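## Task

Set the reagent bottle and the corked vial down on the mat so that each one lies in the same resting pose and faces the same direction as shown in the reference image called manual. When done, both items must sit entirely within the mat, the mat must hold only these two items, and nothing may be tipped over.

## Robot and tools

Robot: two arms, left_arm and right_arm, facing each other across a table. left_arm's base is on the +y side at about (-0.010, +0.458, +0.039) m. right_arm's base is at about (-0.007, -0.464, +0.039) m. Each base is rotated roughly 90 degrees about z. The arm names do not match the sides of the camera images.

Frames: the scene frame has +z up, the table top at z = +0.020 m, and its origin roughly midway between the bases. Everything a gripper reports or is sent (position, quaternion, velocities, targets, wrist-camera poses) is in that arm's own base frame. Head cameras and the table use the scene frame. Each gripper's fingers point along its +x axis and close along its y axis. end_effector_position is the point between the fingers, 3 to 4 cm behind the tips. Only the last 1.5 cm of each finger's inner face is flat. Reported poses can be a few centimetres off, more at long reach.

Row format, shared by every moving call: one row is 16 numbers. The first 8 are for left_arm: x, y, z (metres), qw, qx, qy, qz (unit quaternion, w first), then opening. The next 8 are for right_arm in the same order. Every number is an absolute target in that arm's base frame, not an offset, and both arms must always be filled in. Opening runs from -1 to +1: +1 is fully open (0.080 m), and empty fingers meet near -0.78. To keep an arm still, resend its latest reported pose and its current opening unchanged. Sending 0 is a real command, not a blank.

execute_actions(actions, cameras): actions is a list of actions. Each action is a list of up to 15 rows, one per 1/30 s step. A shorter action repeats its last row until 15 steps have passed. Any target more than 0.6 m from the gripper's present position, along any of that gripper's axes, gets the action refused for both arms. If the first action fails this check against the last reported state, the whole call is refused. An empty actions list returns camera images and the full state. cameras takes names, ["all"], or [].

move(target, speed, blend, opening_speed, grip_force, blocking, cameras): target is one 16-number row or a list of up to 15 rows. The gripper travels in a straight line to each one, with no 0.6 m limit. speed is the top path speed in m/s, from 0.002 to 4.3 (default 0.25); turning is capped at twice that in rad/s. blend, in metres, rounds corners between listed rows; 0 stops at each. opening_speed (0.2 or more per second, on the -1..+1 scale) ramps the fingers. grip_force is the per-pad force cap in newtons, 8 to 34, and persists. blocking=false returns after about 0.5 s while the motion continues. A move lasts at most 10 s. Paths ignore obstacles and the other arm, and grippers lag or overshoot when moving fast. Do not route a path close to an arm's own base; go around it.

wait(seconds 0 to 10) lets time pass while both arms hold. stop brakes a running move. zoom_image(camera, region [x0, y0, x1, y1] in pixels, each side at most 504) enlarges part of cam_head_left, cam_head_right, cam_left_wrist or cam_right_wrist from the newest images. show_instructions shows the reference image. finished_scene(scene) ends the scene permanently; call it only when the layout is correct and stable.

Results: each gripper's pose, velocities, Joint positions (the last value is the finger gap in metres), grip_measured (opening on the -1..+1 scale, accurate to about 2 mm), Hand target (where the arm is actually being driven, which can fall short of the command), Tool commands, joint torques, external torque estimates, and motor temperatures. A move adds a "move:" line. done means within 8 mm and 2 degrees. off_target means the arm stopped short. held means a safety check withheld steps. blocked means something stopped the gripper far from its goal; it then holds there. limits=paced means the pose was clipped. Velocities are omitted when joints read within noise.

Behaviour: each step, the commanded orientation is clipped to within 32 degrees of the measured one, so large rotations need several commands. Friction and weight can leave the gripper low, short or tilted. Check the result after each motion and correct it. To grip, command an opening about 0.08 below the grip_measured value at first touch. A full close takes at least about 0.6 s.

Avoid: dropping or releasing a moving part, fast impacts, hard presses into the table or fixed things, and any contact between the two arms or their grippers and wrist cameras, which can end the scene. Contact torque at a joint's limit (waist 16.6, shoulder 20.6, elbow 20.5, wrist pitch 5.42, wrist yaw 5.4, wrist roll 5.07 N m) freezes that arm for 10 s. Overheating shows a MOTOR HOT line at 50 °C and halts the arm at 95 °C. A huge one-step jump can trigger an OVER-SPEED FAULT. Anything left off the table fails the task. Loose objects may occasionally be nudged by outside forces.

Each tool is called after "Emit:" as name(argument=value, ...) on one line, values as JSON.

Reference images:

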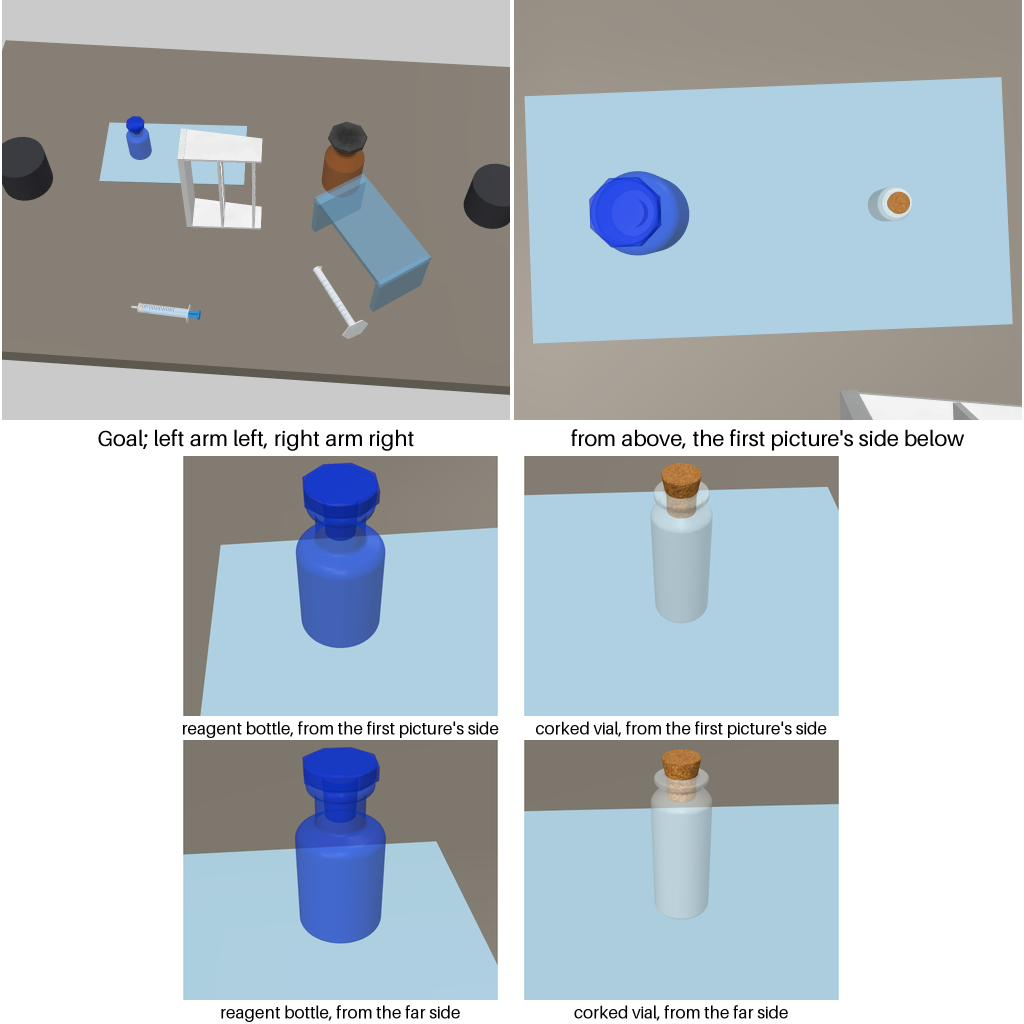

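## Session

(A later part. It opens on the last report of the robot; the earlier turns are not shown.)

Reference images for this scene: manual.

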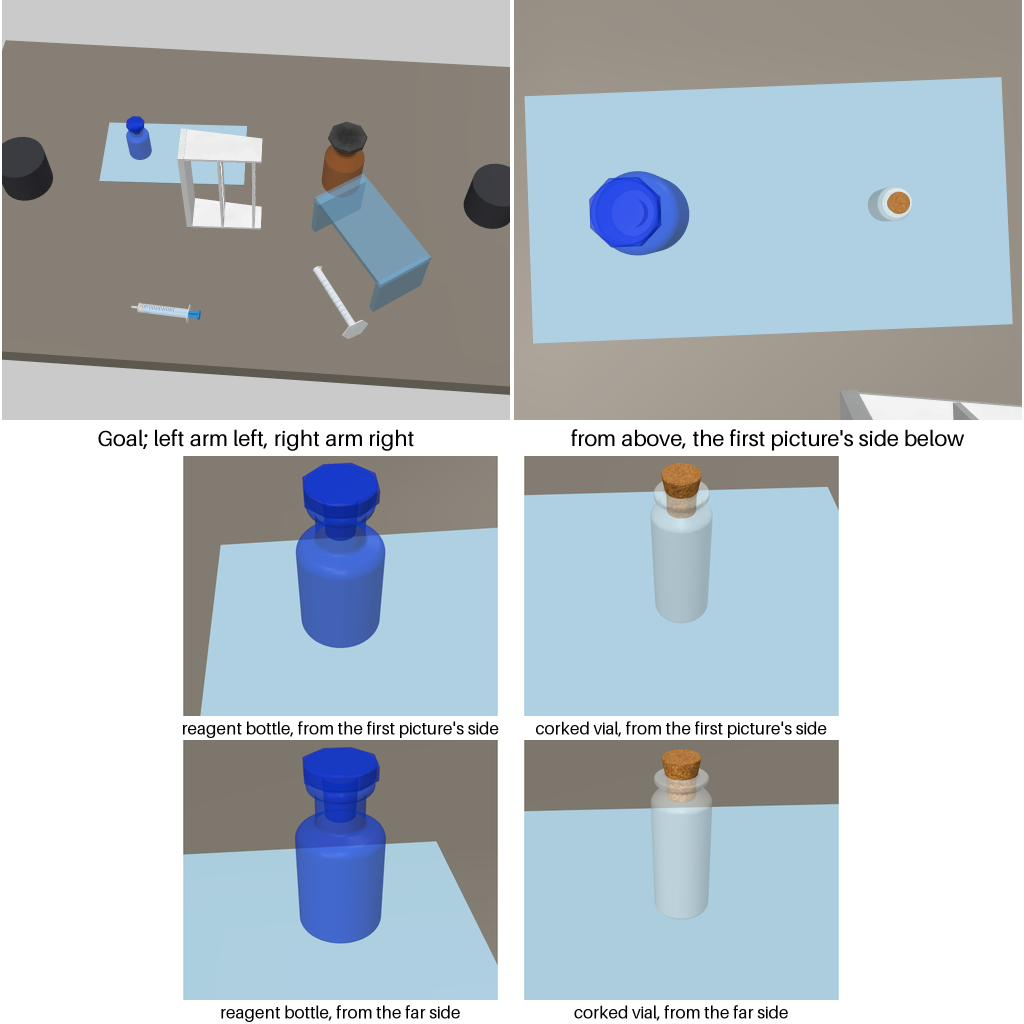

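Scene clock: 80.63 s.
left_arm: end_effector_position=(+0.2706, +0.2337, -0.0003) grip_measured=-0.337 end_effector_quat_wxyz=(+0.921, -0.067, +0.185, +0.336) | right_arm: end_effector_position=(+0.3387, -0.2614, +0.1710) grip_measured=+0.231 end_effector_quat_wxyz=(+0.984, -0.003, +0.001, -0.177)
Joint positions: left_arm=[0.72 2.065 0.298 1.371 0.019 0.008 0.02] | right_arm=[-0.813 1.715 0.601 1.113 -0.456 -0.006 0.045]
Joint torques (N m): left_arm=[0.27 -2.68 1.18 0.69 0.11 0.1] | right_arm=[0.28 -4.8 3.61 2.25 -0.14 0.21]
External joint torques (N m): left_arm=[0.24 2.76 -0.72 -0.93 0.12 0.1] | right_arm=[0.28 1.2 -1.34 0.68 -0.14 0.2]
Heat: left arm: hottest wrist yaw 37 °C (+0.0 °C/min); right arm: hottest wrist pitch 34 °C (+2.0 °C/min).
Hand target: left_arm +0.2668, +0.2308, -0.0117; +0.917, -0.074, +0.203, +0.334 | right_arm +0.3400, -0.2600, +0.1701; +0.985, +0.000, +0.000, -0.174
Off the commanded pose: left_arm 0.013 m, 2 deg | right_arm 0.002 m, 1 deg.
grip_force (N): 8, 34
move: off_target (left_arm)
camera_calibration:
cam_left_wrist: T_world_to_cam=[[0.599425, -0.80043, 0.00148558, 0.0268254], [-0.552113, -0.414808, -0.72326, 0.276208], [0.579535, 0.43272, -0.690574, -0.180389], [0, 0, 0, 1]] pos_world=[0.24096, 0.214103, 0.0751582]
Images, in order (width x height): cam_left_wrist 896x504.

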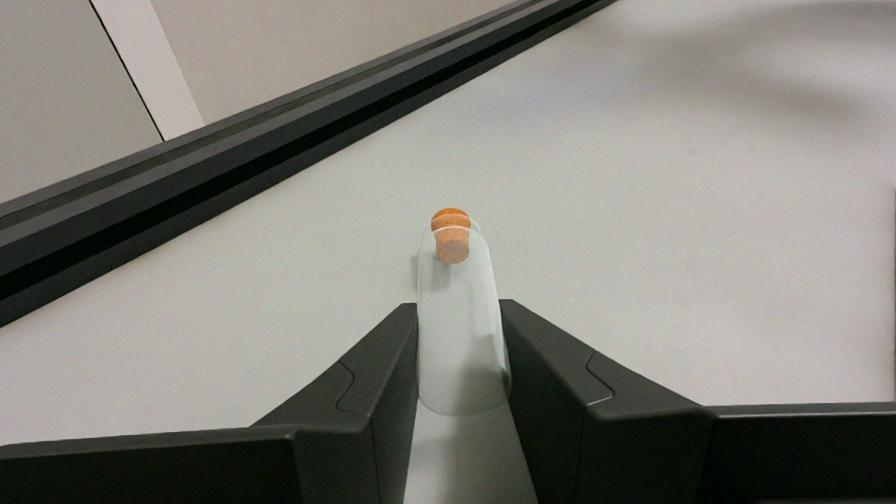

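Emit:
move(target=[[0.268, 0.2320, -0.006, 0.9174, -0.074, 0.2034, 0.3339, -0.7, 0.34, -0.26, 0.17, 0.9848, 0, 0, -0.1736, -0.2],[0.268, 0.2320, -0.006, 0.9174, -0.074, 0.2034, 0.3339, -0.05, 0.38, -0.25, 0.17, 0.9914, 0, 0, -0.1305, -0.2],[0.245, 0.2130, 0.08, 0.9174, -0.074, 0.2034, 0.3339, 0.2, 0.523, -0.143, 0.17, 0.9763, 0, 0, 0.2164, -0.2]], speed=[0.04,0.15,0.25], opening_speed=0.5, cameras=["all"])

Scene clock: 88.17 s.
left_arm: end_effector_position=(+0.2435, +0.2106, +0.0737) grip_measured=+0.197 end_effector_quat_wxyz=(+0.916, -0.078, +0.212, +0.332) | right_arm: end_effector_position=(+0.5208, -0.1418, +0.1691) grip_measured=+0.231 end_effector_quat_wxyz=(+0.977, +0.000, +0.002, +0.214)
Joint positions: left_arm=[0.726 1.348 0.247 0.646 0.027 0.01 0.044] | right_arm=[-0.49 2.16 1.27 0.882 -0.922 -0.006 0.045]
Joint torques (N m): left_arm=[0.27 -4.55 5.24 1.49 0.03 0.11] | right_arm=[-0.21 -7.85 5.81 1.61 -0.15 0.18]
External joint torques (N m): left_arm=[0.27 -1.11 0.1 -0.15 0.02 0.11] | right_arm=[-0.21 1.82 0.26 0.22 -0.15 0.18]
Heat: left arm: hottest wrist yaw 37 °C (+0.0 °C/min); right arm: hottest wrist pitch 34 °C (-2.0 °C/min).
Hand target: left_arm +0.2450, +0.2129, +0.0799; +0.917, -0.074, +0.203, +0.334 | right_arm +0.5230, -0.1429, +0.1700; +0.976, +0.000, +0.000, +0.216
Off the commanded pose: left_arm 0.007 m, 1 deg | right_arm 0.003 m, 0 deg.
grip_force (N): 8, 34
move: done
camera_calibration:
cam_left_wrist: T_world_to_cam=[[0.59743, -0.801882, 0.00790782, 0.0248586], [-0.583671, -0.441575, -0.681425, 0.315398], [0.549914, 0.402488, -0.731845, -0.0870119], [0, 0, 0, 1]] pos_world=[0.217086, 0.194227, 0.151044]
cam_right_wrist: T_world_to_cam=[[0.465564, -0.884928, 0.0123731, -0.351585], [-0.271611, -0.156173, -0.949651, 0.311996], [0.842305, 0.438763, -0.313064, -0.243958], [0, 0, 0, 1]] pos_world=[0.453914, -0.155362, 0.224263]

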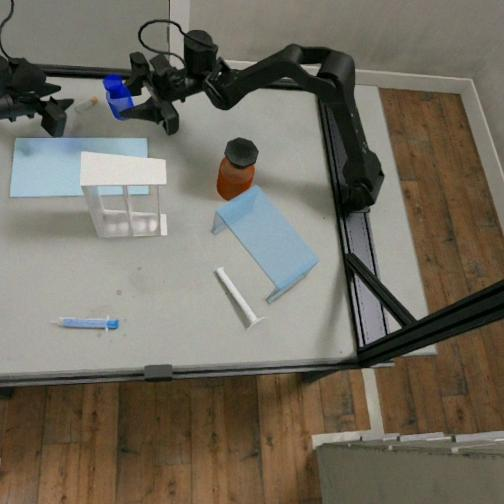

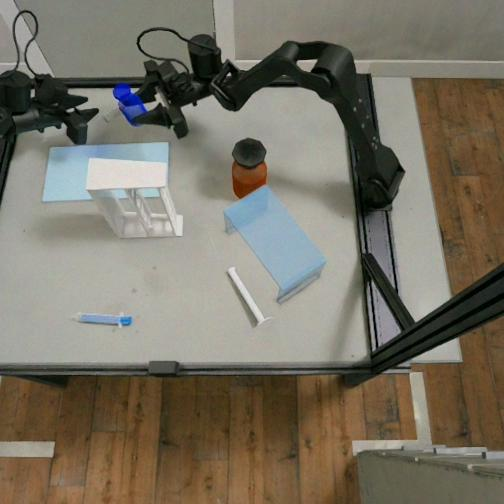

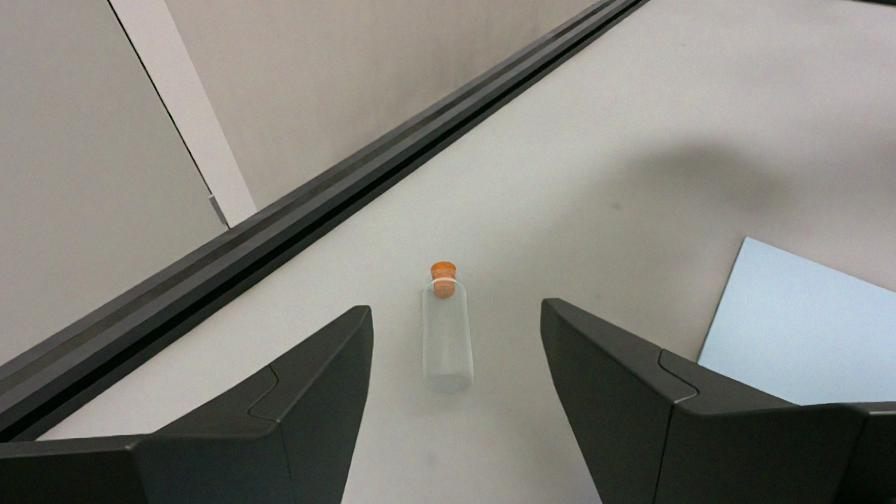

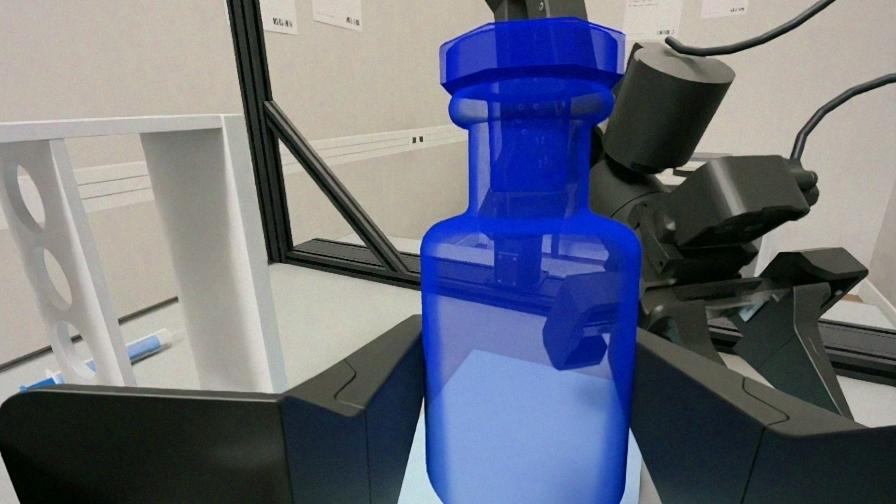

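Emit:
move(target=[[0.290, 0.250, 0.11, 0.7606, -0.18, 0.53, 0.29, 0.2, 0.560, -0.1237, 0.12, 0.9763, 0, 0, 0.2164, -0.2],[0.302, 0.2565, 0.07, 0.6662, -0.2372, 0.6662, 0.2372, 0.2, 0.560, -0.1237, 0.085, 0.9763, 0, 0, 0.2164, -0.2]], speed=0.2, blend=[0.02,0], cameras=["all"])

Emit:
zoom_image(camera="cam_head_right", region=[60, 60, 240, 220])

Emit:
zoom_image(camera="cam_head_left", region=[40, 60, 220, 220])

Scene clock: 92.47 s.
left_arm: end_effector_position=(+0.3003, +0.2545, +0.0723) grip_measured=+0.197 end_effector_quat_wxyz=(+0.667, -0.236, +0.665, +0.239) | right_arm: end_effector_position=(+0.5572, -0.1236, +0.0844) grip_measured=+0.231 end_effector_quat_wxyz=(+0.976, +0.000, +0.004, +0.217)
Joint positions: left_arm=[0.702 2.063 1.64 -1.144 -0.004 0.017 0.044] | right_arm=[-0.419 2.447 1.376 1.06 -0.857 -0.006 0.045]
Joint torques (N m): left_arm=[0.28 -6.66 6.11 0.26 0.1 0.1] | right_arm=[0.3 -8.84 5.09 2 0.14 0.17]
External joint torques (N m): left_arm=[0.23 2.44 0.59 -0.08 0.11 0.11] | right_arm=[0.36 1.92 0.09 0.56 0.14 0.17]
Motor temperatures (°C): left_arm=[27 28 31 33 37 29] | right_arm=[25 33 31 35 29 28]
Heat: left arm: hottest wrist yaw 37 °C (+0.0 °C/min); right arm: hottest wrist pitch 35 °C (+0.0 °C/min).
Hand target: left_arm +0.3020, +0.2565, +0.0701; +0.666, -0.237, +0.666, +0.237 | right_arm +0.5599, -0.1237, +0.0850; +0.976, +0.000, +0.000, +0.216
Off the commanded pose: left_arm 0.004 m, 0 deg | right_arm 0.003 m, 0 deg.
grip_force (N): 8, 34
move: done
camera_calibration:
cam_left_wrist: T_world_to_cam=[[0.615335, -0.786716, 0.0494075, 0.0138658], [-0.747511, -0.56248, 0.353332, 0.372118], [-0.250181, -0.25435, -0.934192, 0.285238], [0, 0, 0, 1]] pos_world=[0.340991, 0.292768, 0.134301]
cam_right_wrist: T_world_to_cam=[[0.470615, -0.882279, 0.0102449, -0.353649], [-0.273617, -0.156968, -0.948944, 0.245249], [0.838842, 0.443784, -0.315278, -0.306342], [0, 0, 0, 1]] pos_world=[0.490509, -0.137571, 0.139768]

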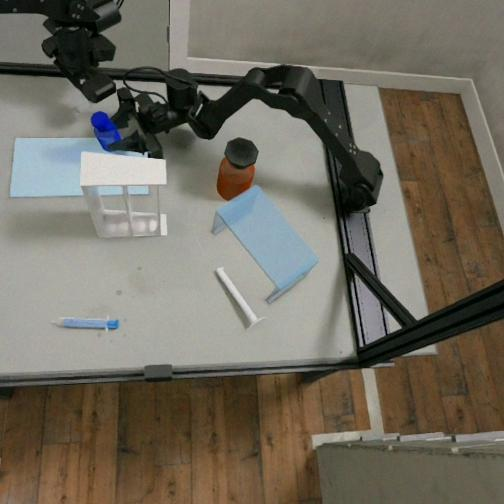

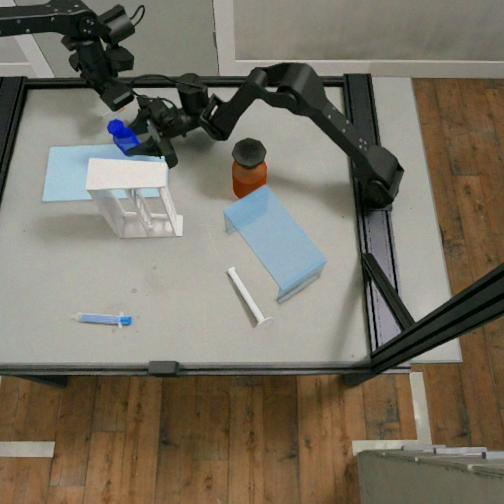

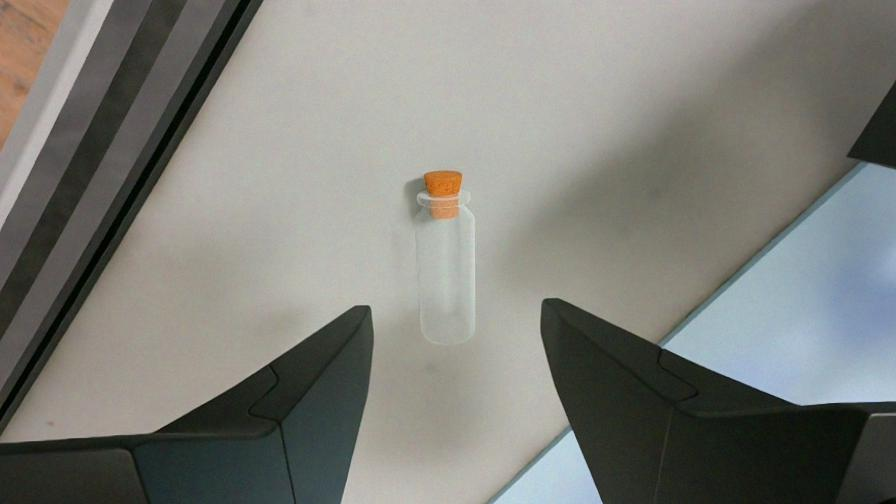

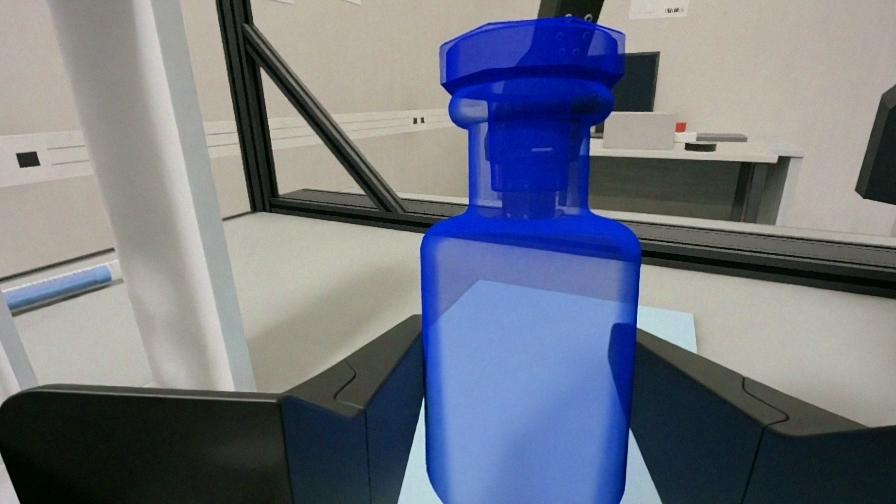

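Scaled by 2.800.

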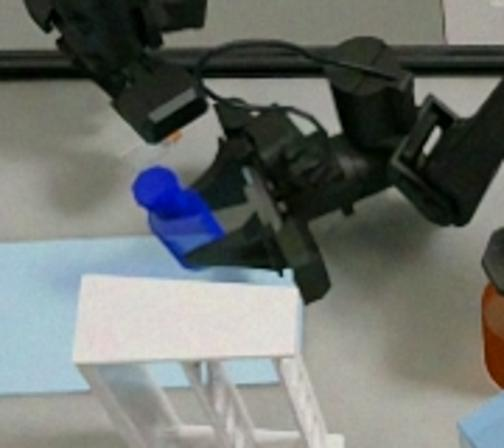

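Scaled by 2.800.

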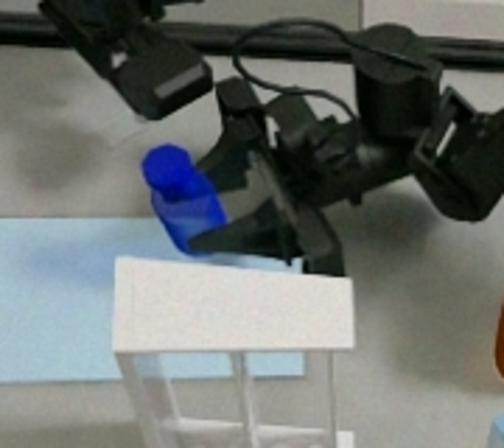

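Emit:
move(target=[[0.297, 0.2515, 0.045, 0.6662, -0.2372, 0.6662, 0.2372, 0.2, 0.560, -0.1237, 0.050, 0.9763, 0, 0, 0.2164, -0.2],[0.297, 0.2515, 0.020, 0.6662, -0.2372, 0.6662, 0.2372, 0.2, 0.560, -0.1237, 0.043, 0.9763, 0, 0, 0.2164, -0.2],[0.297, 0.2515, 0.020, 0.6662, -0.2372, 0.6662, 0.2372, -0.75, 0.560, -0.1237, 0.043, 0.9763, 0, 0, 0.2164, -0.2]], speed=0.08, opening_speed=0.8, grip_force=[18, 34], cameras=["cam_left_wrist","cam_right_wrist"])

Scene clock: 96.17 s.
left_arm: end_effector_position=(+0.2993, +0.2536, +0.0269) grip_measured=-0.351 end_effector_quat_wxyz=(+0.672, -0.234, +0.660, +0.241) | right_arm: end_effector_position=(+0.5576, -0.1239, +0.0435) grip_measured=+0.231 end_effector_quat_wxyz=(+0.976, +0.000, +0.003, +0.217)
Joint positions: left_arm=[0.702 2.092 1.498 -0.957 -0.003 0.017 0.019] | right_arm=[-0.419 2.569 1.403 1.158 -0.856 -0.006 0.045]
Joint torques (N m): left_arm=[0.09 -6.86 3.74 0.54 0.09 0.06] | right_arm=[0.19 -8.61 4.63 1.99 0.11 0.18]
External joint torques (N m): left_arm=[0.11 2.29 -1.63 0.17 0.09 0.06] | right_arm=[0.19 2.13 0.09 0.59 0.12 0.18]
Heat: left arm: hottest wrist yaw 37 °C (+0.0 °C/min); right arm: hottest wrist pitch 35 °C (+0.0 °C/min).
Hand target: left_arm +0.2970, +0.2514, +0.0201; +0.666, -0.237, +0.666, +0.237 | right_arm +0.5600, -0.1237, +0.0430; +0.976, +0.000, +0.000, +0.216
Off the commanded pose: left_arm 0.008 m, 1 deg | right_arm 0.002 m, 0 deg.
grip_force (N): 18, 34
move: done
camera_calibration:
cam_left_wrist: T_world_to_cam=[[0.614722, -0.787202, 0.0492921, 0.0162945], [-0.751674, -0.565753, 0.338983, 0.389411], [-0.238961, -0.245432, -0.9395, 0.236849], [0, 0, 0, 1]] pos_world=[0.339291, 0.291268, 0.0897124]
cam_right_wrist: T_world_to_cam=[[0.470228, -0.882463, 0.0120614, -0.353606], [-0.27163, -0.157716, -0.949391, 0.205382], [0.839704, 0.443154, -0.313866, -0.320166], [0, 0, 0, 1]] pos_world=[0.490908, -0.137769, 0.0987639]
Images, in order (width x height): cam_left_wrist 896x504, cam_right_wrist 896x504.

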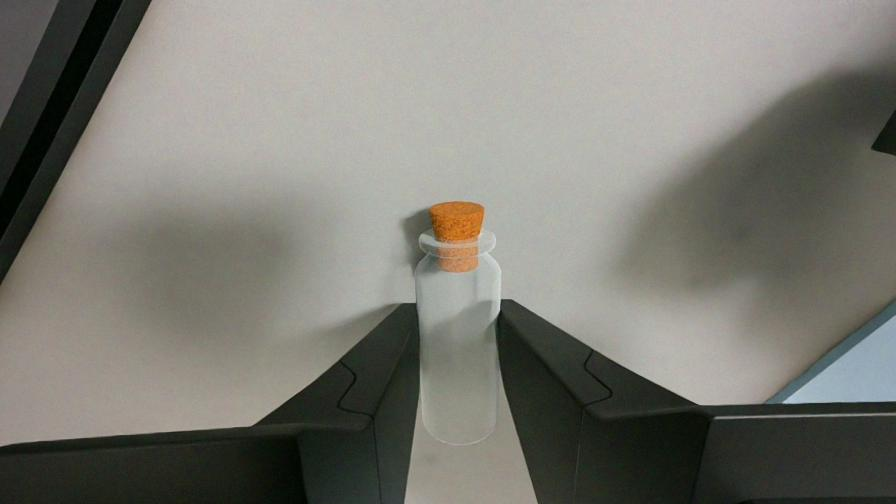

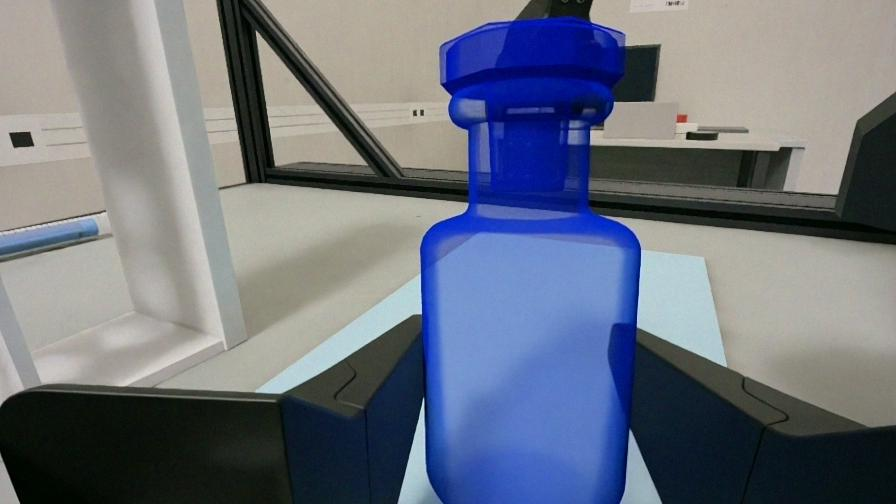

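Emit:
move(target=[[0.297, 0.2515, 0.020, 0.6662, -0.2372, 0.6662, 0.2372, -0.75, 0.560, -0.1237, 0.034, 0.9763, 0, 0, 0.2164, -0.2]], speed=0.04, cameras=["cam_head_left","cam_head_right"])

Emit:
zoom_image(camera="cam_head_right", region=[80, 100, 200, 200])

Emit:
zoom_image(camera="cam_head_left", region=[60, 90, 180, 190])

Scene clock: 97.10 s.
left_arm: end_effector_position=(+0.2993, +0.2536, +0.0269) grip_measured=-0.351 end_effector_quat_wxyz=(+0.672, -0.234, +0.660, +0.241) | right_arm: end_effector_position=(+0.5592, -0.1246, +0.0435) grip_measured=+0.231 end_effector_quat_wxyz=(+0.976, -0.006, -0.005, +0.217)
Joint positions: left_arm=[0.702 2.092 1.498 -0.957 -0.003 0.017 0.019] | right_arm=[-0.419 2.583 1.415 1.179 -0.856 -0.006 0.045]
Joint torques (N m): left_arm=[0.09 -6.84 3.78 0.53 0.1 0.05] | right_arm=[0.18 -7.51 4.08 1.79 0.11 0.17]
External joint torques (N m): left_arm=[0.09 2.31 -1.58 0.15 0.11 0.05] | right_arm=[0.18 3.45 -0.55 0.35 0.11 0.17]
Heat: left arm: hottest wrist yaw 37 °C (+0.0 °C/min); right arm: hottest wrist pitch 35 °C (+0.0 °C/min).
Hand target: left_arm +0.2970, +0.2514, +0.0201; +0.666, -0.237, +0.666, +0.237 | right_arm +0.5597, -0.1237, +0.0341; +0.976, +0.000, +0.000, +0.216
Off the commanded pose: left_arm 0.008 m, 1 deg | right_arm 0.010 m, 1 deg.
grip_force (N): 18, 34
move: off_target (right_arm)
Images, in order (width x height): cam_head_left 504x504, cam_head_right 504x504.

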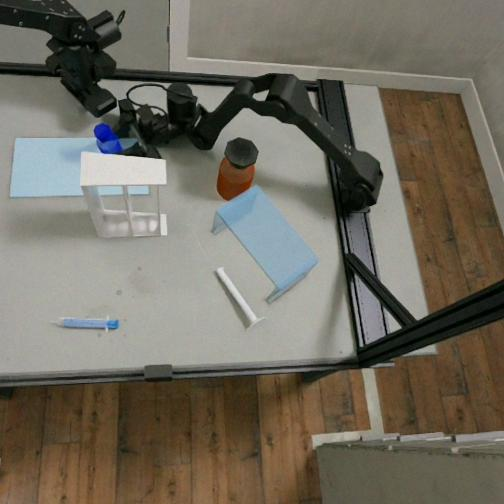

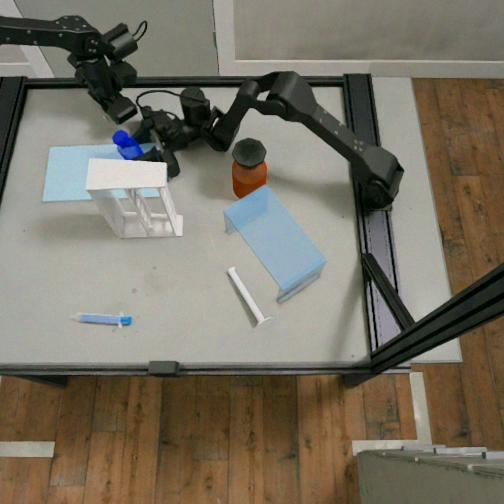

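Scaled by 4.200.

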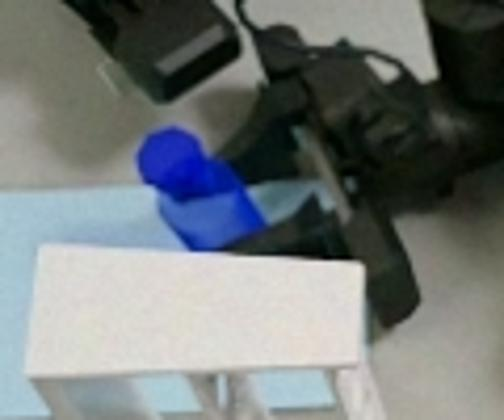

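Scaled by 4.200.

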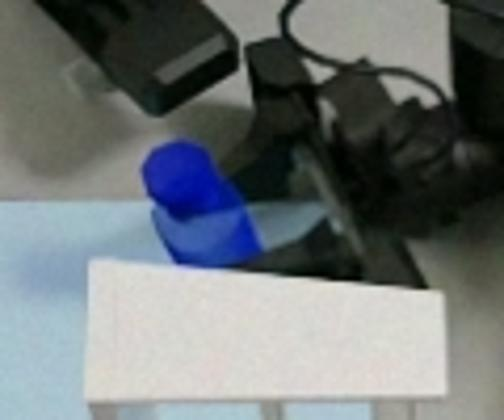

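Emit:
move(target=[[0.297, 0.2515, 0.020, 0.6662, -0.2372, 0.6662, 0.2372, -0.75, 0.560, -0.1237, 0.041, 0.9763, 0, 0, 0.2164, -0.2],[0.297, 0.2515, 0.020, 0.6662, -0.2372, 0.6662, 0.2372, -0.75, 0.560, -0.1237, 0.041, 0.9763, 0, 0, 0.2164, 0.7],[0.297, 0.2515, 0.10, 0.6662, -0.2372, 0.6662, 0.2372, -0.75, 0.46, -0.1705, 0.05, 0.9763, 0, 0, 0.2164, 0.75]], speed=[0.03,0.1,0.12], opening_speed=0.5, cameras=["all"])

Scene clock: 102.90 s.
left_arm: end_effector_position=(+0.2947, +0.2497, +0.0914) grip_measured=-0.351 end_effector_quat_wxyz=(+0.657, -0.239, +0.675, +0.235) | right_arm: end_effector_position=(+0.4601, -0.1713, +0.0413) grip_measured=+0.747 end_effector_quat_wxyz=(+0.977, +0.005, +0.006, +0.214)
Joint positions: left_arm=[0.702 2.048 1.694 -1.243 -0.003 0.017 0.019] | right_arm=[-0.627 2.45 1.082 1.348 -1.058 -0.006 0.069]
Joint torques (N m): left_arm=[0.11 -9.61 6.13 0.21 0.1 0.05] | right_arm=[-0.08 -10.37 1.9 1.65 -0.18 0.17]
External joint torques (N m): left_arm=[0.06 -0.7 0.65 -0.09 0.11 0.05] | right_arm=[-0.09 -1.09 -1.69 0.34 -0.17 0.17]
Heat: left arm: hottest wrist yaw 37 °C (+0.0 °C/min); right arm: hottest shoulder 35 °C (+7.0 °C/min).
Hand target: left_arm +0.2970, +0.2514, +0.1000; +0.666, -0.237, +0.666, +0.237 | right_arm +0.4600, -0.1705, +0.0498; +0.976, +0.000, +0.000, +0.216
Off the commanded pose: left_arm 0.009 m, 1 deg | right_arm 0.009 m, 1 deg.
grip_force (N): 18, 34
move: off_target (left_arm, right_arm); target 3's new opening was sent with right_arm's hand 0.009 m and 1 deg from that target
camera_calibration:
cam_left_wrist: T_world_to_cam=[[0.616412, -0.785773, 0.0509602, 0.0118146], [-0.739326, -0.555276, 0.380875, 0.351777], [-0.270984, -0.272452, -0.923221, 0.309965], [0, 0, 0, 1]] pos_world=[0.336791, 0.289068, 0.151581]
cam_right_wrist: T_world_to_cam=[[0.464566, -0.885538, 0.00124529, -0.347092], [-0.280381, -0.148426, -0.948344, 0.174775], [0.839979, 0.440219, -0.317242, -0.218425], [0, 0, 0, 1]] pos_world=[0.393724, -0.185267, 0.0968858]

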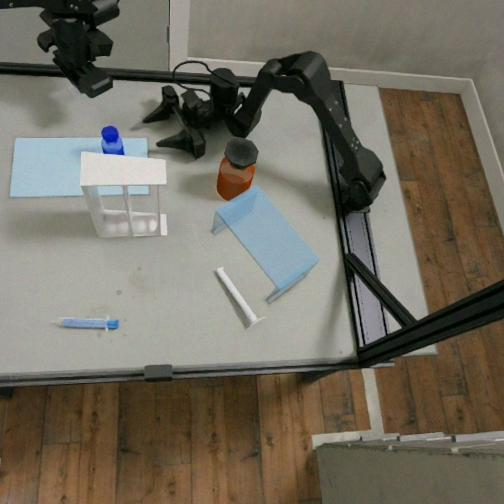

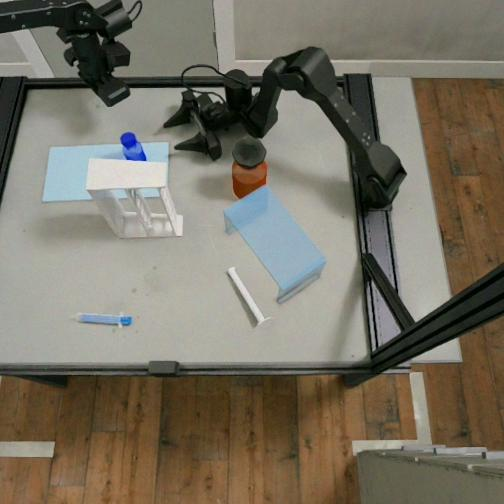

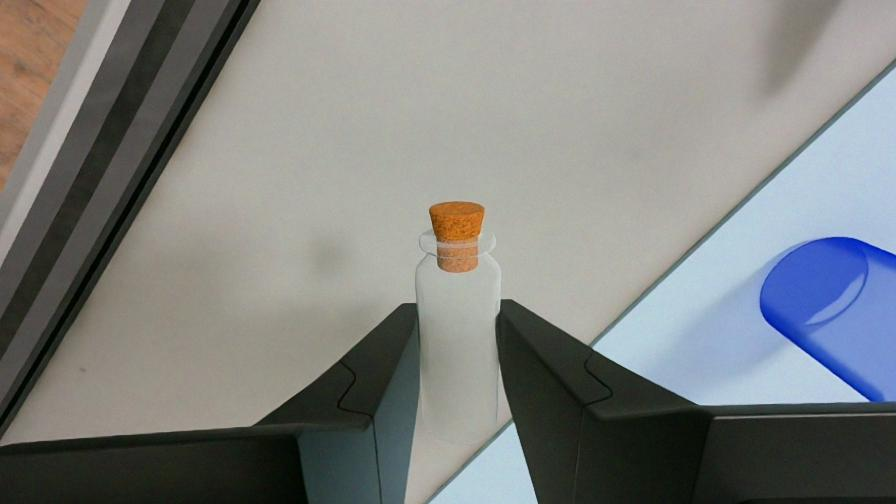

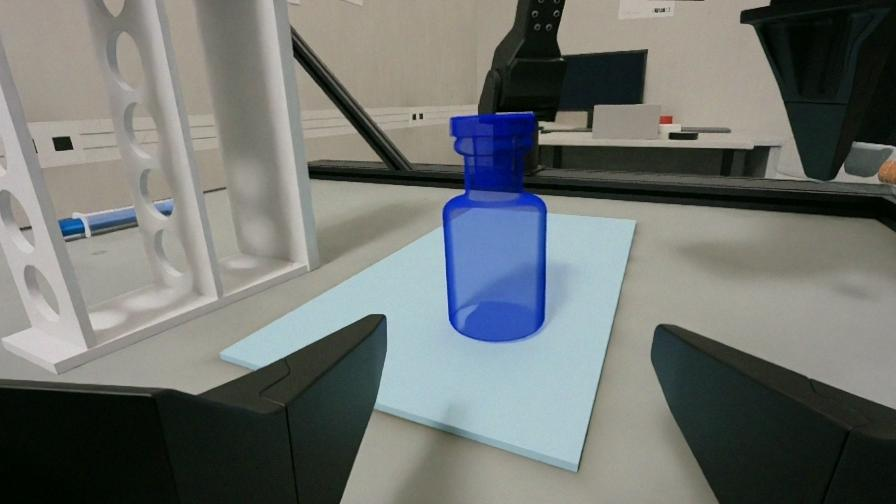

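Emit:
move(target=[[0.27, 0.20, 0.16, 0.9204, -0.0334, 0.3812, 0.0806, -0.75, 0.452, -0.1745, 0.07, 0.9763, 0, 0, 0.2164, 0.75],[0.333, 0.0627, 0.07, 0.9750, 0.0113, 0.0511, -0.2161, -0.75, 0.452, -0.1745, 0.07, 0.9763, 0, 0, 0.2164, 0.75]], speed=[0.25,0.2], blend=[0.03,0], cameras=["all"])

Scene clock: 108.90 s.
left_arm: end_effector_position=(+0.3346, +0.0651, +0.0734) grip_measured=-0.351 end_effector_quat_wxyz=(+0.976, +0.017, +0.047, -0.213) | right_arm: end_effector_position=(+0.4532, -0.1738, +0.0623) grip_measured=+0.747 end_effector_quat_wxyz=(+0.976, +0.003, +0.004, +0.216)
Joint positions: left_arm=[0.57 1.958 0.344 1.432 0.991 0.165 0.019] | right_arm=[-0.643 2.373 1.05 1.308 -1.078 -0.006 0.069]
Joint torques (N m): left_arm=[-0.2 -4 1.42 1.58 0.22 -0.08] | right_arm=[-0.32 -10.11 2.06 1.27 -0.17 0.18]
External joint torques (N m): left_arm=[-0.2 1.37 -1.09 0.17 0.13 -0.08] | right_arm=[-0.32 -0.93 -1.78 -0.04 -0.17 0.18]
Motor temperatures (°C): left_arm=[27 30 31 33 37 29] | right_arm=[25 38 30 35 29 28]
Heat: left arm: hottest wrist yaw 37 °C (+0.0 °C/min); right arm: hottest shoulder 38 °C (+10.0 °C/min).
Hand target: left_arm +0.3330, +0.0628, +0.0701; +0.975, +0.011, +0.051, -0.216 | right_arm +0.4521, -0.1744, +0.0699; +0.976, +0.000, +0.000, +0.216
Off the commanded pose: left_arm 0.004 m, 1 deg | right_arm 0.008 m, 1 deg.
grip_force (N): 18, 34
move: done
camera_calibration:
cam_left_wrist: T_world_to_cam=[[-0.46581, -0.884457, -0.0275039, 0.217378], [-0.386456, 0.231296, -0.892835, 0.209902], [0.796036, -0.405263, -0.449543, -0.129219], [0, 0, 0, 1]] pos_world=[0.285238, 0.0913449, 0.135297]
cam_right_wrist: T_world_to_cam=[[0.467945, -0.88374, 0.00554894, -0.347596], [-0.275801, -0.151998, -0.949121, 0.189762], [0.839619, 0.442606, -0.314863, -0.204405], [0, 0, 0, 1]] pos_world=[0.386615, -0.18787, 0.117676]

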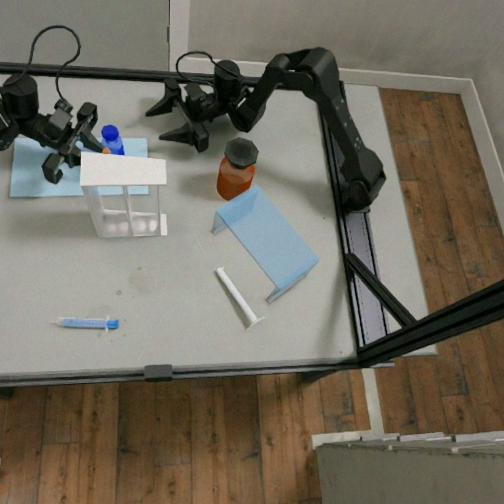

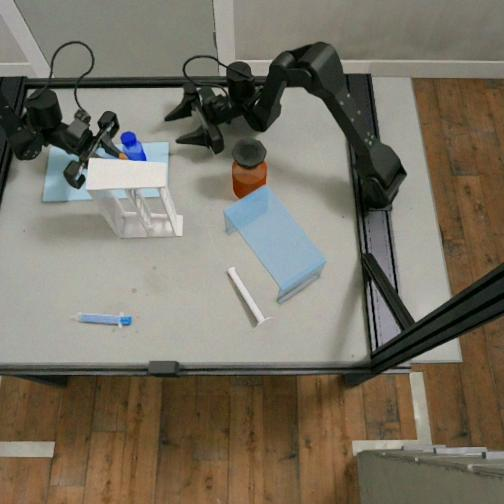

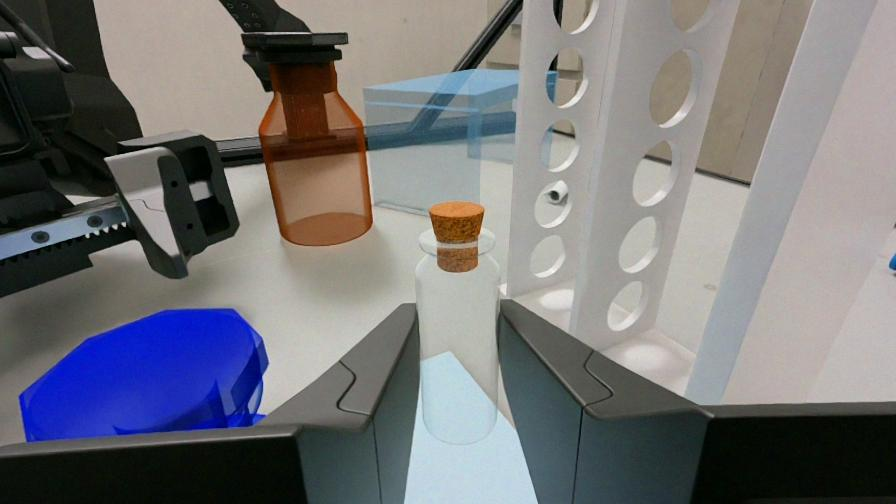

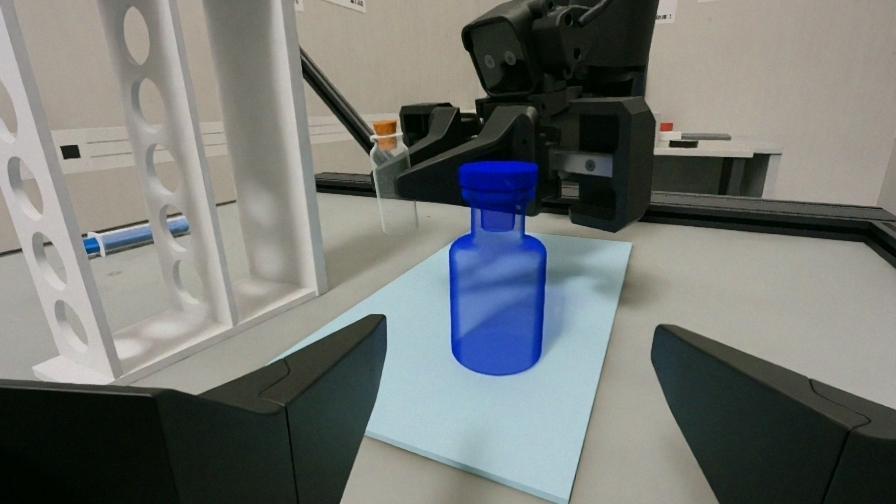

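Emit:
move(target=[[0.288, 0.0657, 0.065, 0.9750, 0.0113, 0.0511, -0.2161, -0.75, 0.452, -0.1745, 0.07, 0.9763, 0, 0, 0.2164, 0.75],[0.288, 0.0657, 0.035, 0.9750, 0.0113, 0.0511, -0.2161, -0.75, 0.452, -0.1745, 0.07, 0.9763, 0, 0, 0.2164, 0.75]], speed=[0.12,0.06], cameras=["cam_left_wrist","cam_right_wrist"])

Emit:
zoom_image(camera="cam_right_wrist", region=[300, 60, 660, 340])

Scene clock: 111.00 s.
left_arm: end_effector_position=(+0.2875, +0.0650, +0.0363) grip_measured=-0.351 end_effector_quat_wxyz=(+0.973, +0.013, +0.068, -0.221) | right_arm: end_effector_position=(+0.4532, -0.1738, +0.0623) grip_measured=+0.747 end_effector_quat_wxyz=(+0.976, +0.003, +0.004, +0.216)
Joint positions: left_arm=[0.702 2.109 0.223 1.559 1.129 0.293 0.019] | right_arm=[-0.643 2.373 1.05 1.308 -1.078 -0.006 0.069]
Joint torques (N m): left_arm=[0.23 -3.69 1.14 1.48 0.33 0.14] | right_arm=[-0.51 -10.25 2.15 1.29 -0.2 0.17]
External joint torques (N m): left_arm=[0.22 1.18 0.14 0.16 0.15 0.13] | right_arm=[-0.49 -1.05 -1.72 -0.03 -0.2 0.16]
Heat: left arm: hottest wrist yaw 37 °C (+0.0 °C/min); right arm: hottest shoulder 39 °C (+10.0 °C/min).
Hand target: left_arm +0.2880, +0.0658, +0.0352; +0.973, +0.014, +0.067, -0.223 | right_arm +0.4521, -0.1744, +0.0699; +0.976, +0.000, +0.000, +0.216
Off the commanded pose: left_arm 0.002 m, 2 deg | right_arm 0.008 m, 1 deg.
joint sent to its limit (left arm) — joint 4 (wrist pitch), upper limit. The joint targets still meet the commanded pose.
grip_force (N): 18, 34
move: done
camera_calibration:
cam_left_wrist: T_world_to_cam=[[-0.48173, -0.876277, -0.00862718, 0.197696], [-0.419539, 0.239261, -0.875638, 0.166896], [0.769366, -0.418201, -0.482891, -0.0986467], [0, 0, 0, 1]] pos_world=[0.241151, 0.0920502, 0.100211]
cam_right_wrist: T_world_to_cam=[[0.467945, -0.88374, 0.00554894, -0.347596], [-0.275801, -0.151998, -0.949121, 0.189762], [0.839619, 0.442606, -0.314863, -0.204405], [0, 0, 0, 1]] pos_world=[0.386615, -0.18787, 0.117676]
Images, in order (width x height): cam_left_wrist 896x504, cam_right_wrist 896x504.

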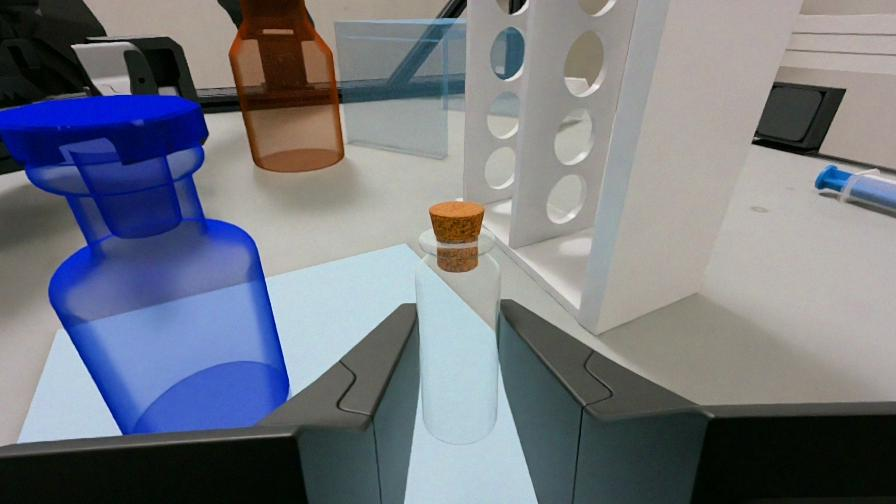

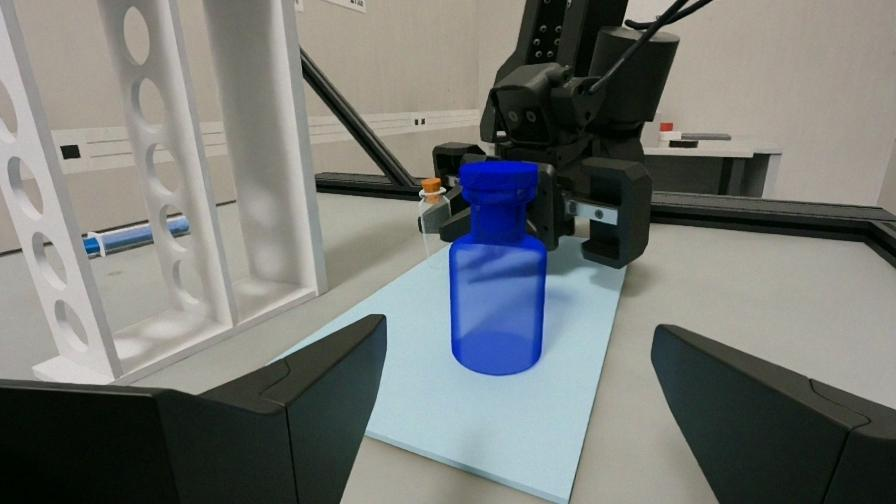

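Scaled by 1.400.

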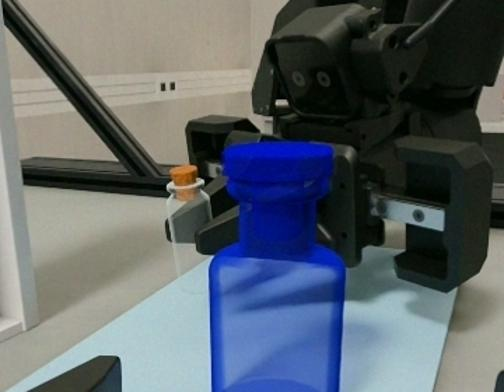

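Emit:
move(target=[[0.288, 0.0657, 0.024, 0.9733, 0.0170, 0.0766, -0.2158, -0.75, 0.452, -0.1745, 0.07, 0.9763, 0, 0, 0.2164, 0.75],[0.288, 0.0657, 0.017, 0.9733, 0.0170, 0.0766, -0.2158, -0.75, 0.452, -0.1745, 0.07, 0.9763, 0, 0, 0.2164, 0.75]], speed=[0.06,0.03], grip_force=[8, 34], cameras=["cam_left_wrist","cam_right_wrist"])

Emit:
zoom_image(camera="cam_right_wrist", region=[350, 120, 690, 340])

Scene clock: 112.73 s.
left_arm: end_effector_position=(+0.2871, +0.0656, +0.0187) grip_measured=-0.341 end_effector_quat_wxyz=(+0.972, +0.017, +0.082, -0.218) | right_arm: end_effector_position=(+0.4532, -0.1738, +0.0623) grip_measured=+0.747 end_effector_quat_wxyz=(+0.976, +0.003, +0.004, +0.216)
Joint positions: left_arm=[0.7 2.183 0.236 1.56 1.112 0.348 0.02] | right_arm=[-0.643 2.373 1.05 1.308 -1.078 -0.006 0.069]
Joint torques (N m): left_arm=[-0.11 -3.73 0.82 1.45 0.16 0.15] | right_arm=[-0.38 -10.31 2.12 1.33 -0.19 0.19]
External joint torques (N m): left_arm=[-0.12 1.25 0.14 0.14 -0.06 0.15] | right_arm=[-0.28 -1.16 -1.69 0.02 -0.18 0.19]
Heat: left arm: hottest wrist yaw 37 °C (+0.0 °C/min); right arm: hottest shoulder 39 °C (+10.0 °C/min).
Hand target: left_arm +0.2879, +0.0658, +0.0171; +0.972, +0.018, +0.083, -0.219 | right_arm +0.4521, -0.1744, +0.0699; +0.976, +0.000, +0.000, +0.216
Off the commanded pose: left_arm 0.002 m, 1 deg | right_arm 0.008 m, 1 deg.
joint sent to its limit (left arm) — joint 4 (wrist pitch), upper limit. The joint targets still meet the commanded pose.
grip_force (N): 8, 34
move: done
camera_calibration:
cam_left_wrist: T_world_to_cam=[[-0.477141, -0.878794, -0.00767283, 0.196697], [-0.444559, 0.248886, -0.860479, 0.157581], [0.758093, -0.407158, -0.509429, -0.103641], [0, 0, 0, 1]] pos_world=[0.242475, 0.0914386, 0.0843067]
cam_right_wrist: T_world_to_cam=[[0.467945, -0.88374, 0.00554894, -0.347596], [-0.275801, -0.151998, -0.949121, 0.189762], [0.839619, 0.442606, -0.314863, -0.204405], [0, 0, 0, 1]] pos_world=[0.386615, -0.18787, 0.117676]
Images, in order (width x height): cam_left_wrist 896x504, cam_right_wrist 896x504.

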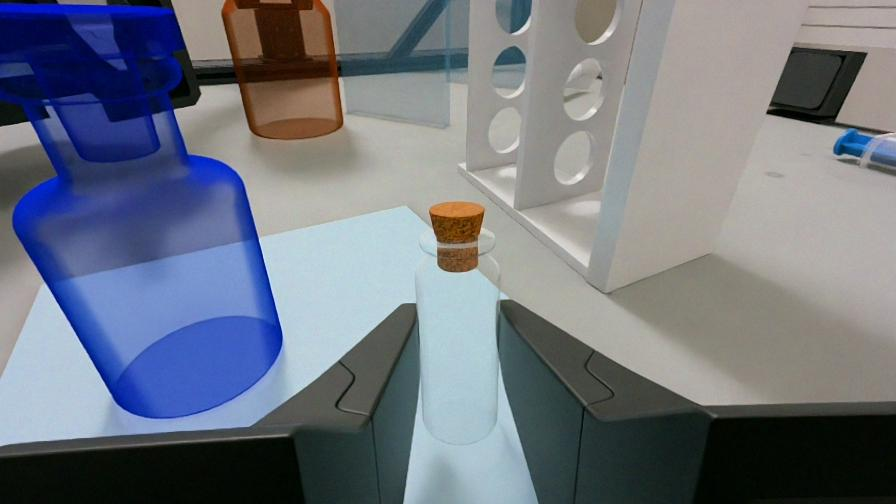

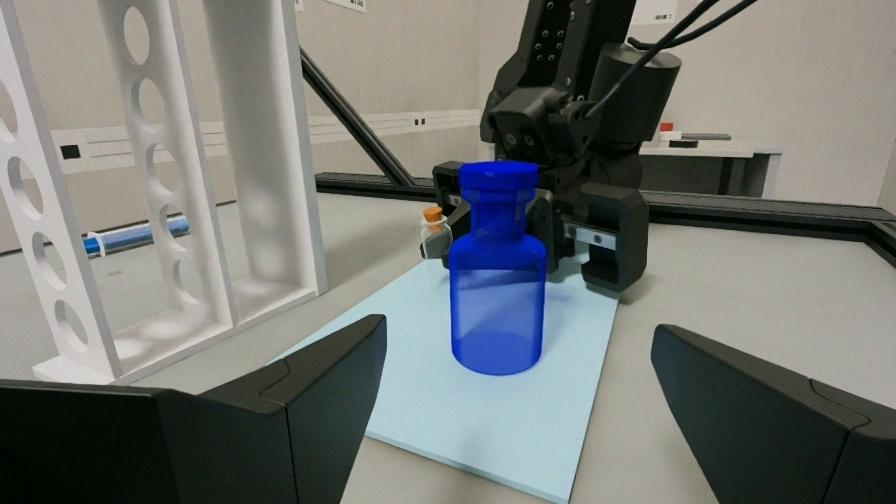

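Scaled by 1.482.

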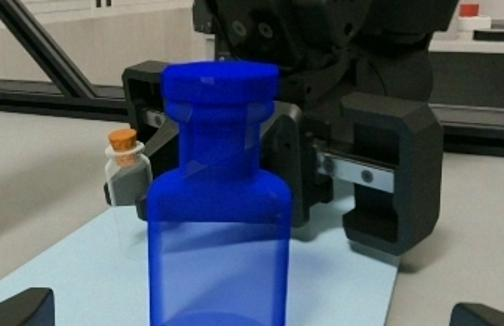

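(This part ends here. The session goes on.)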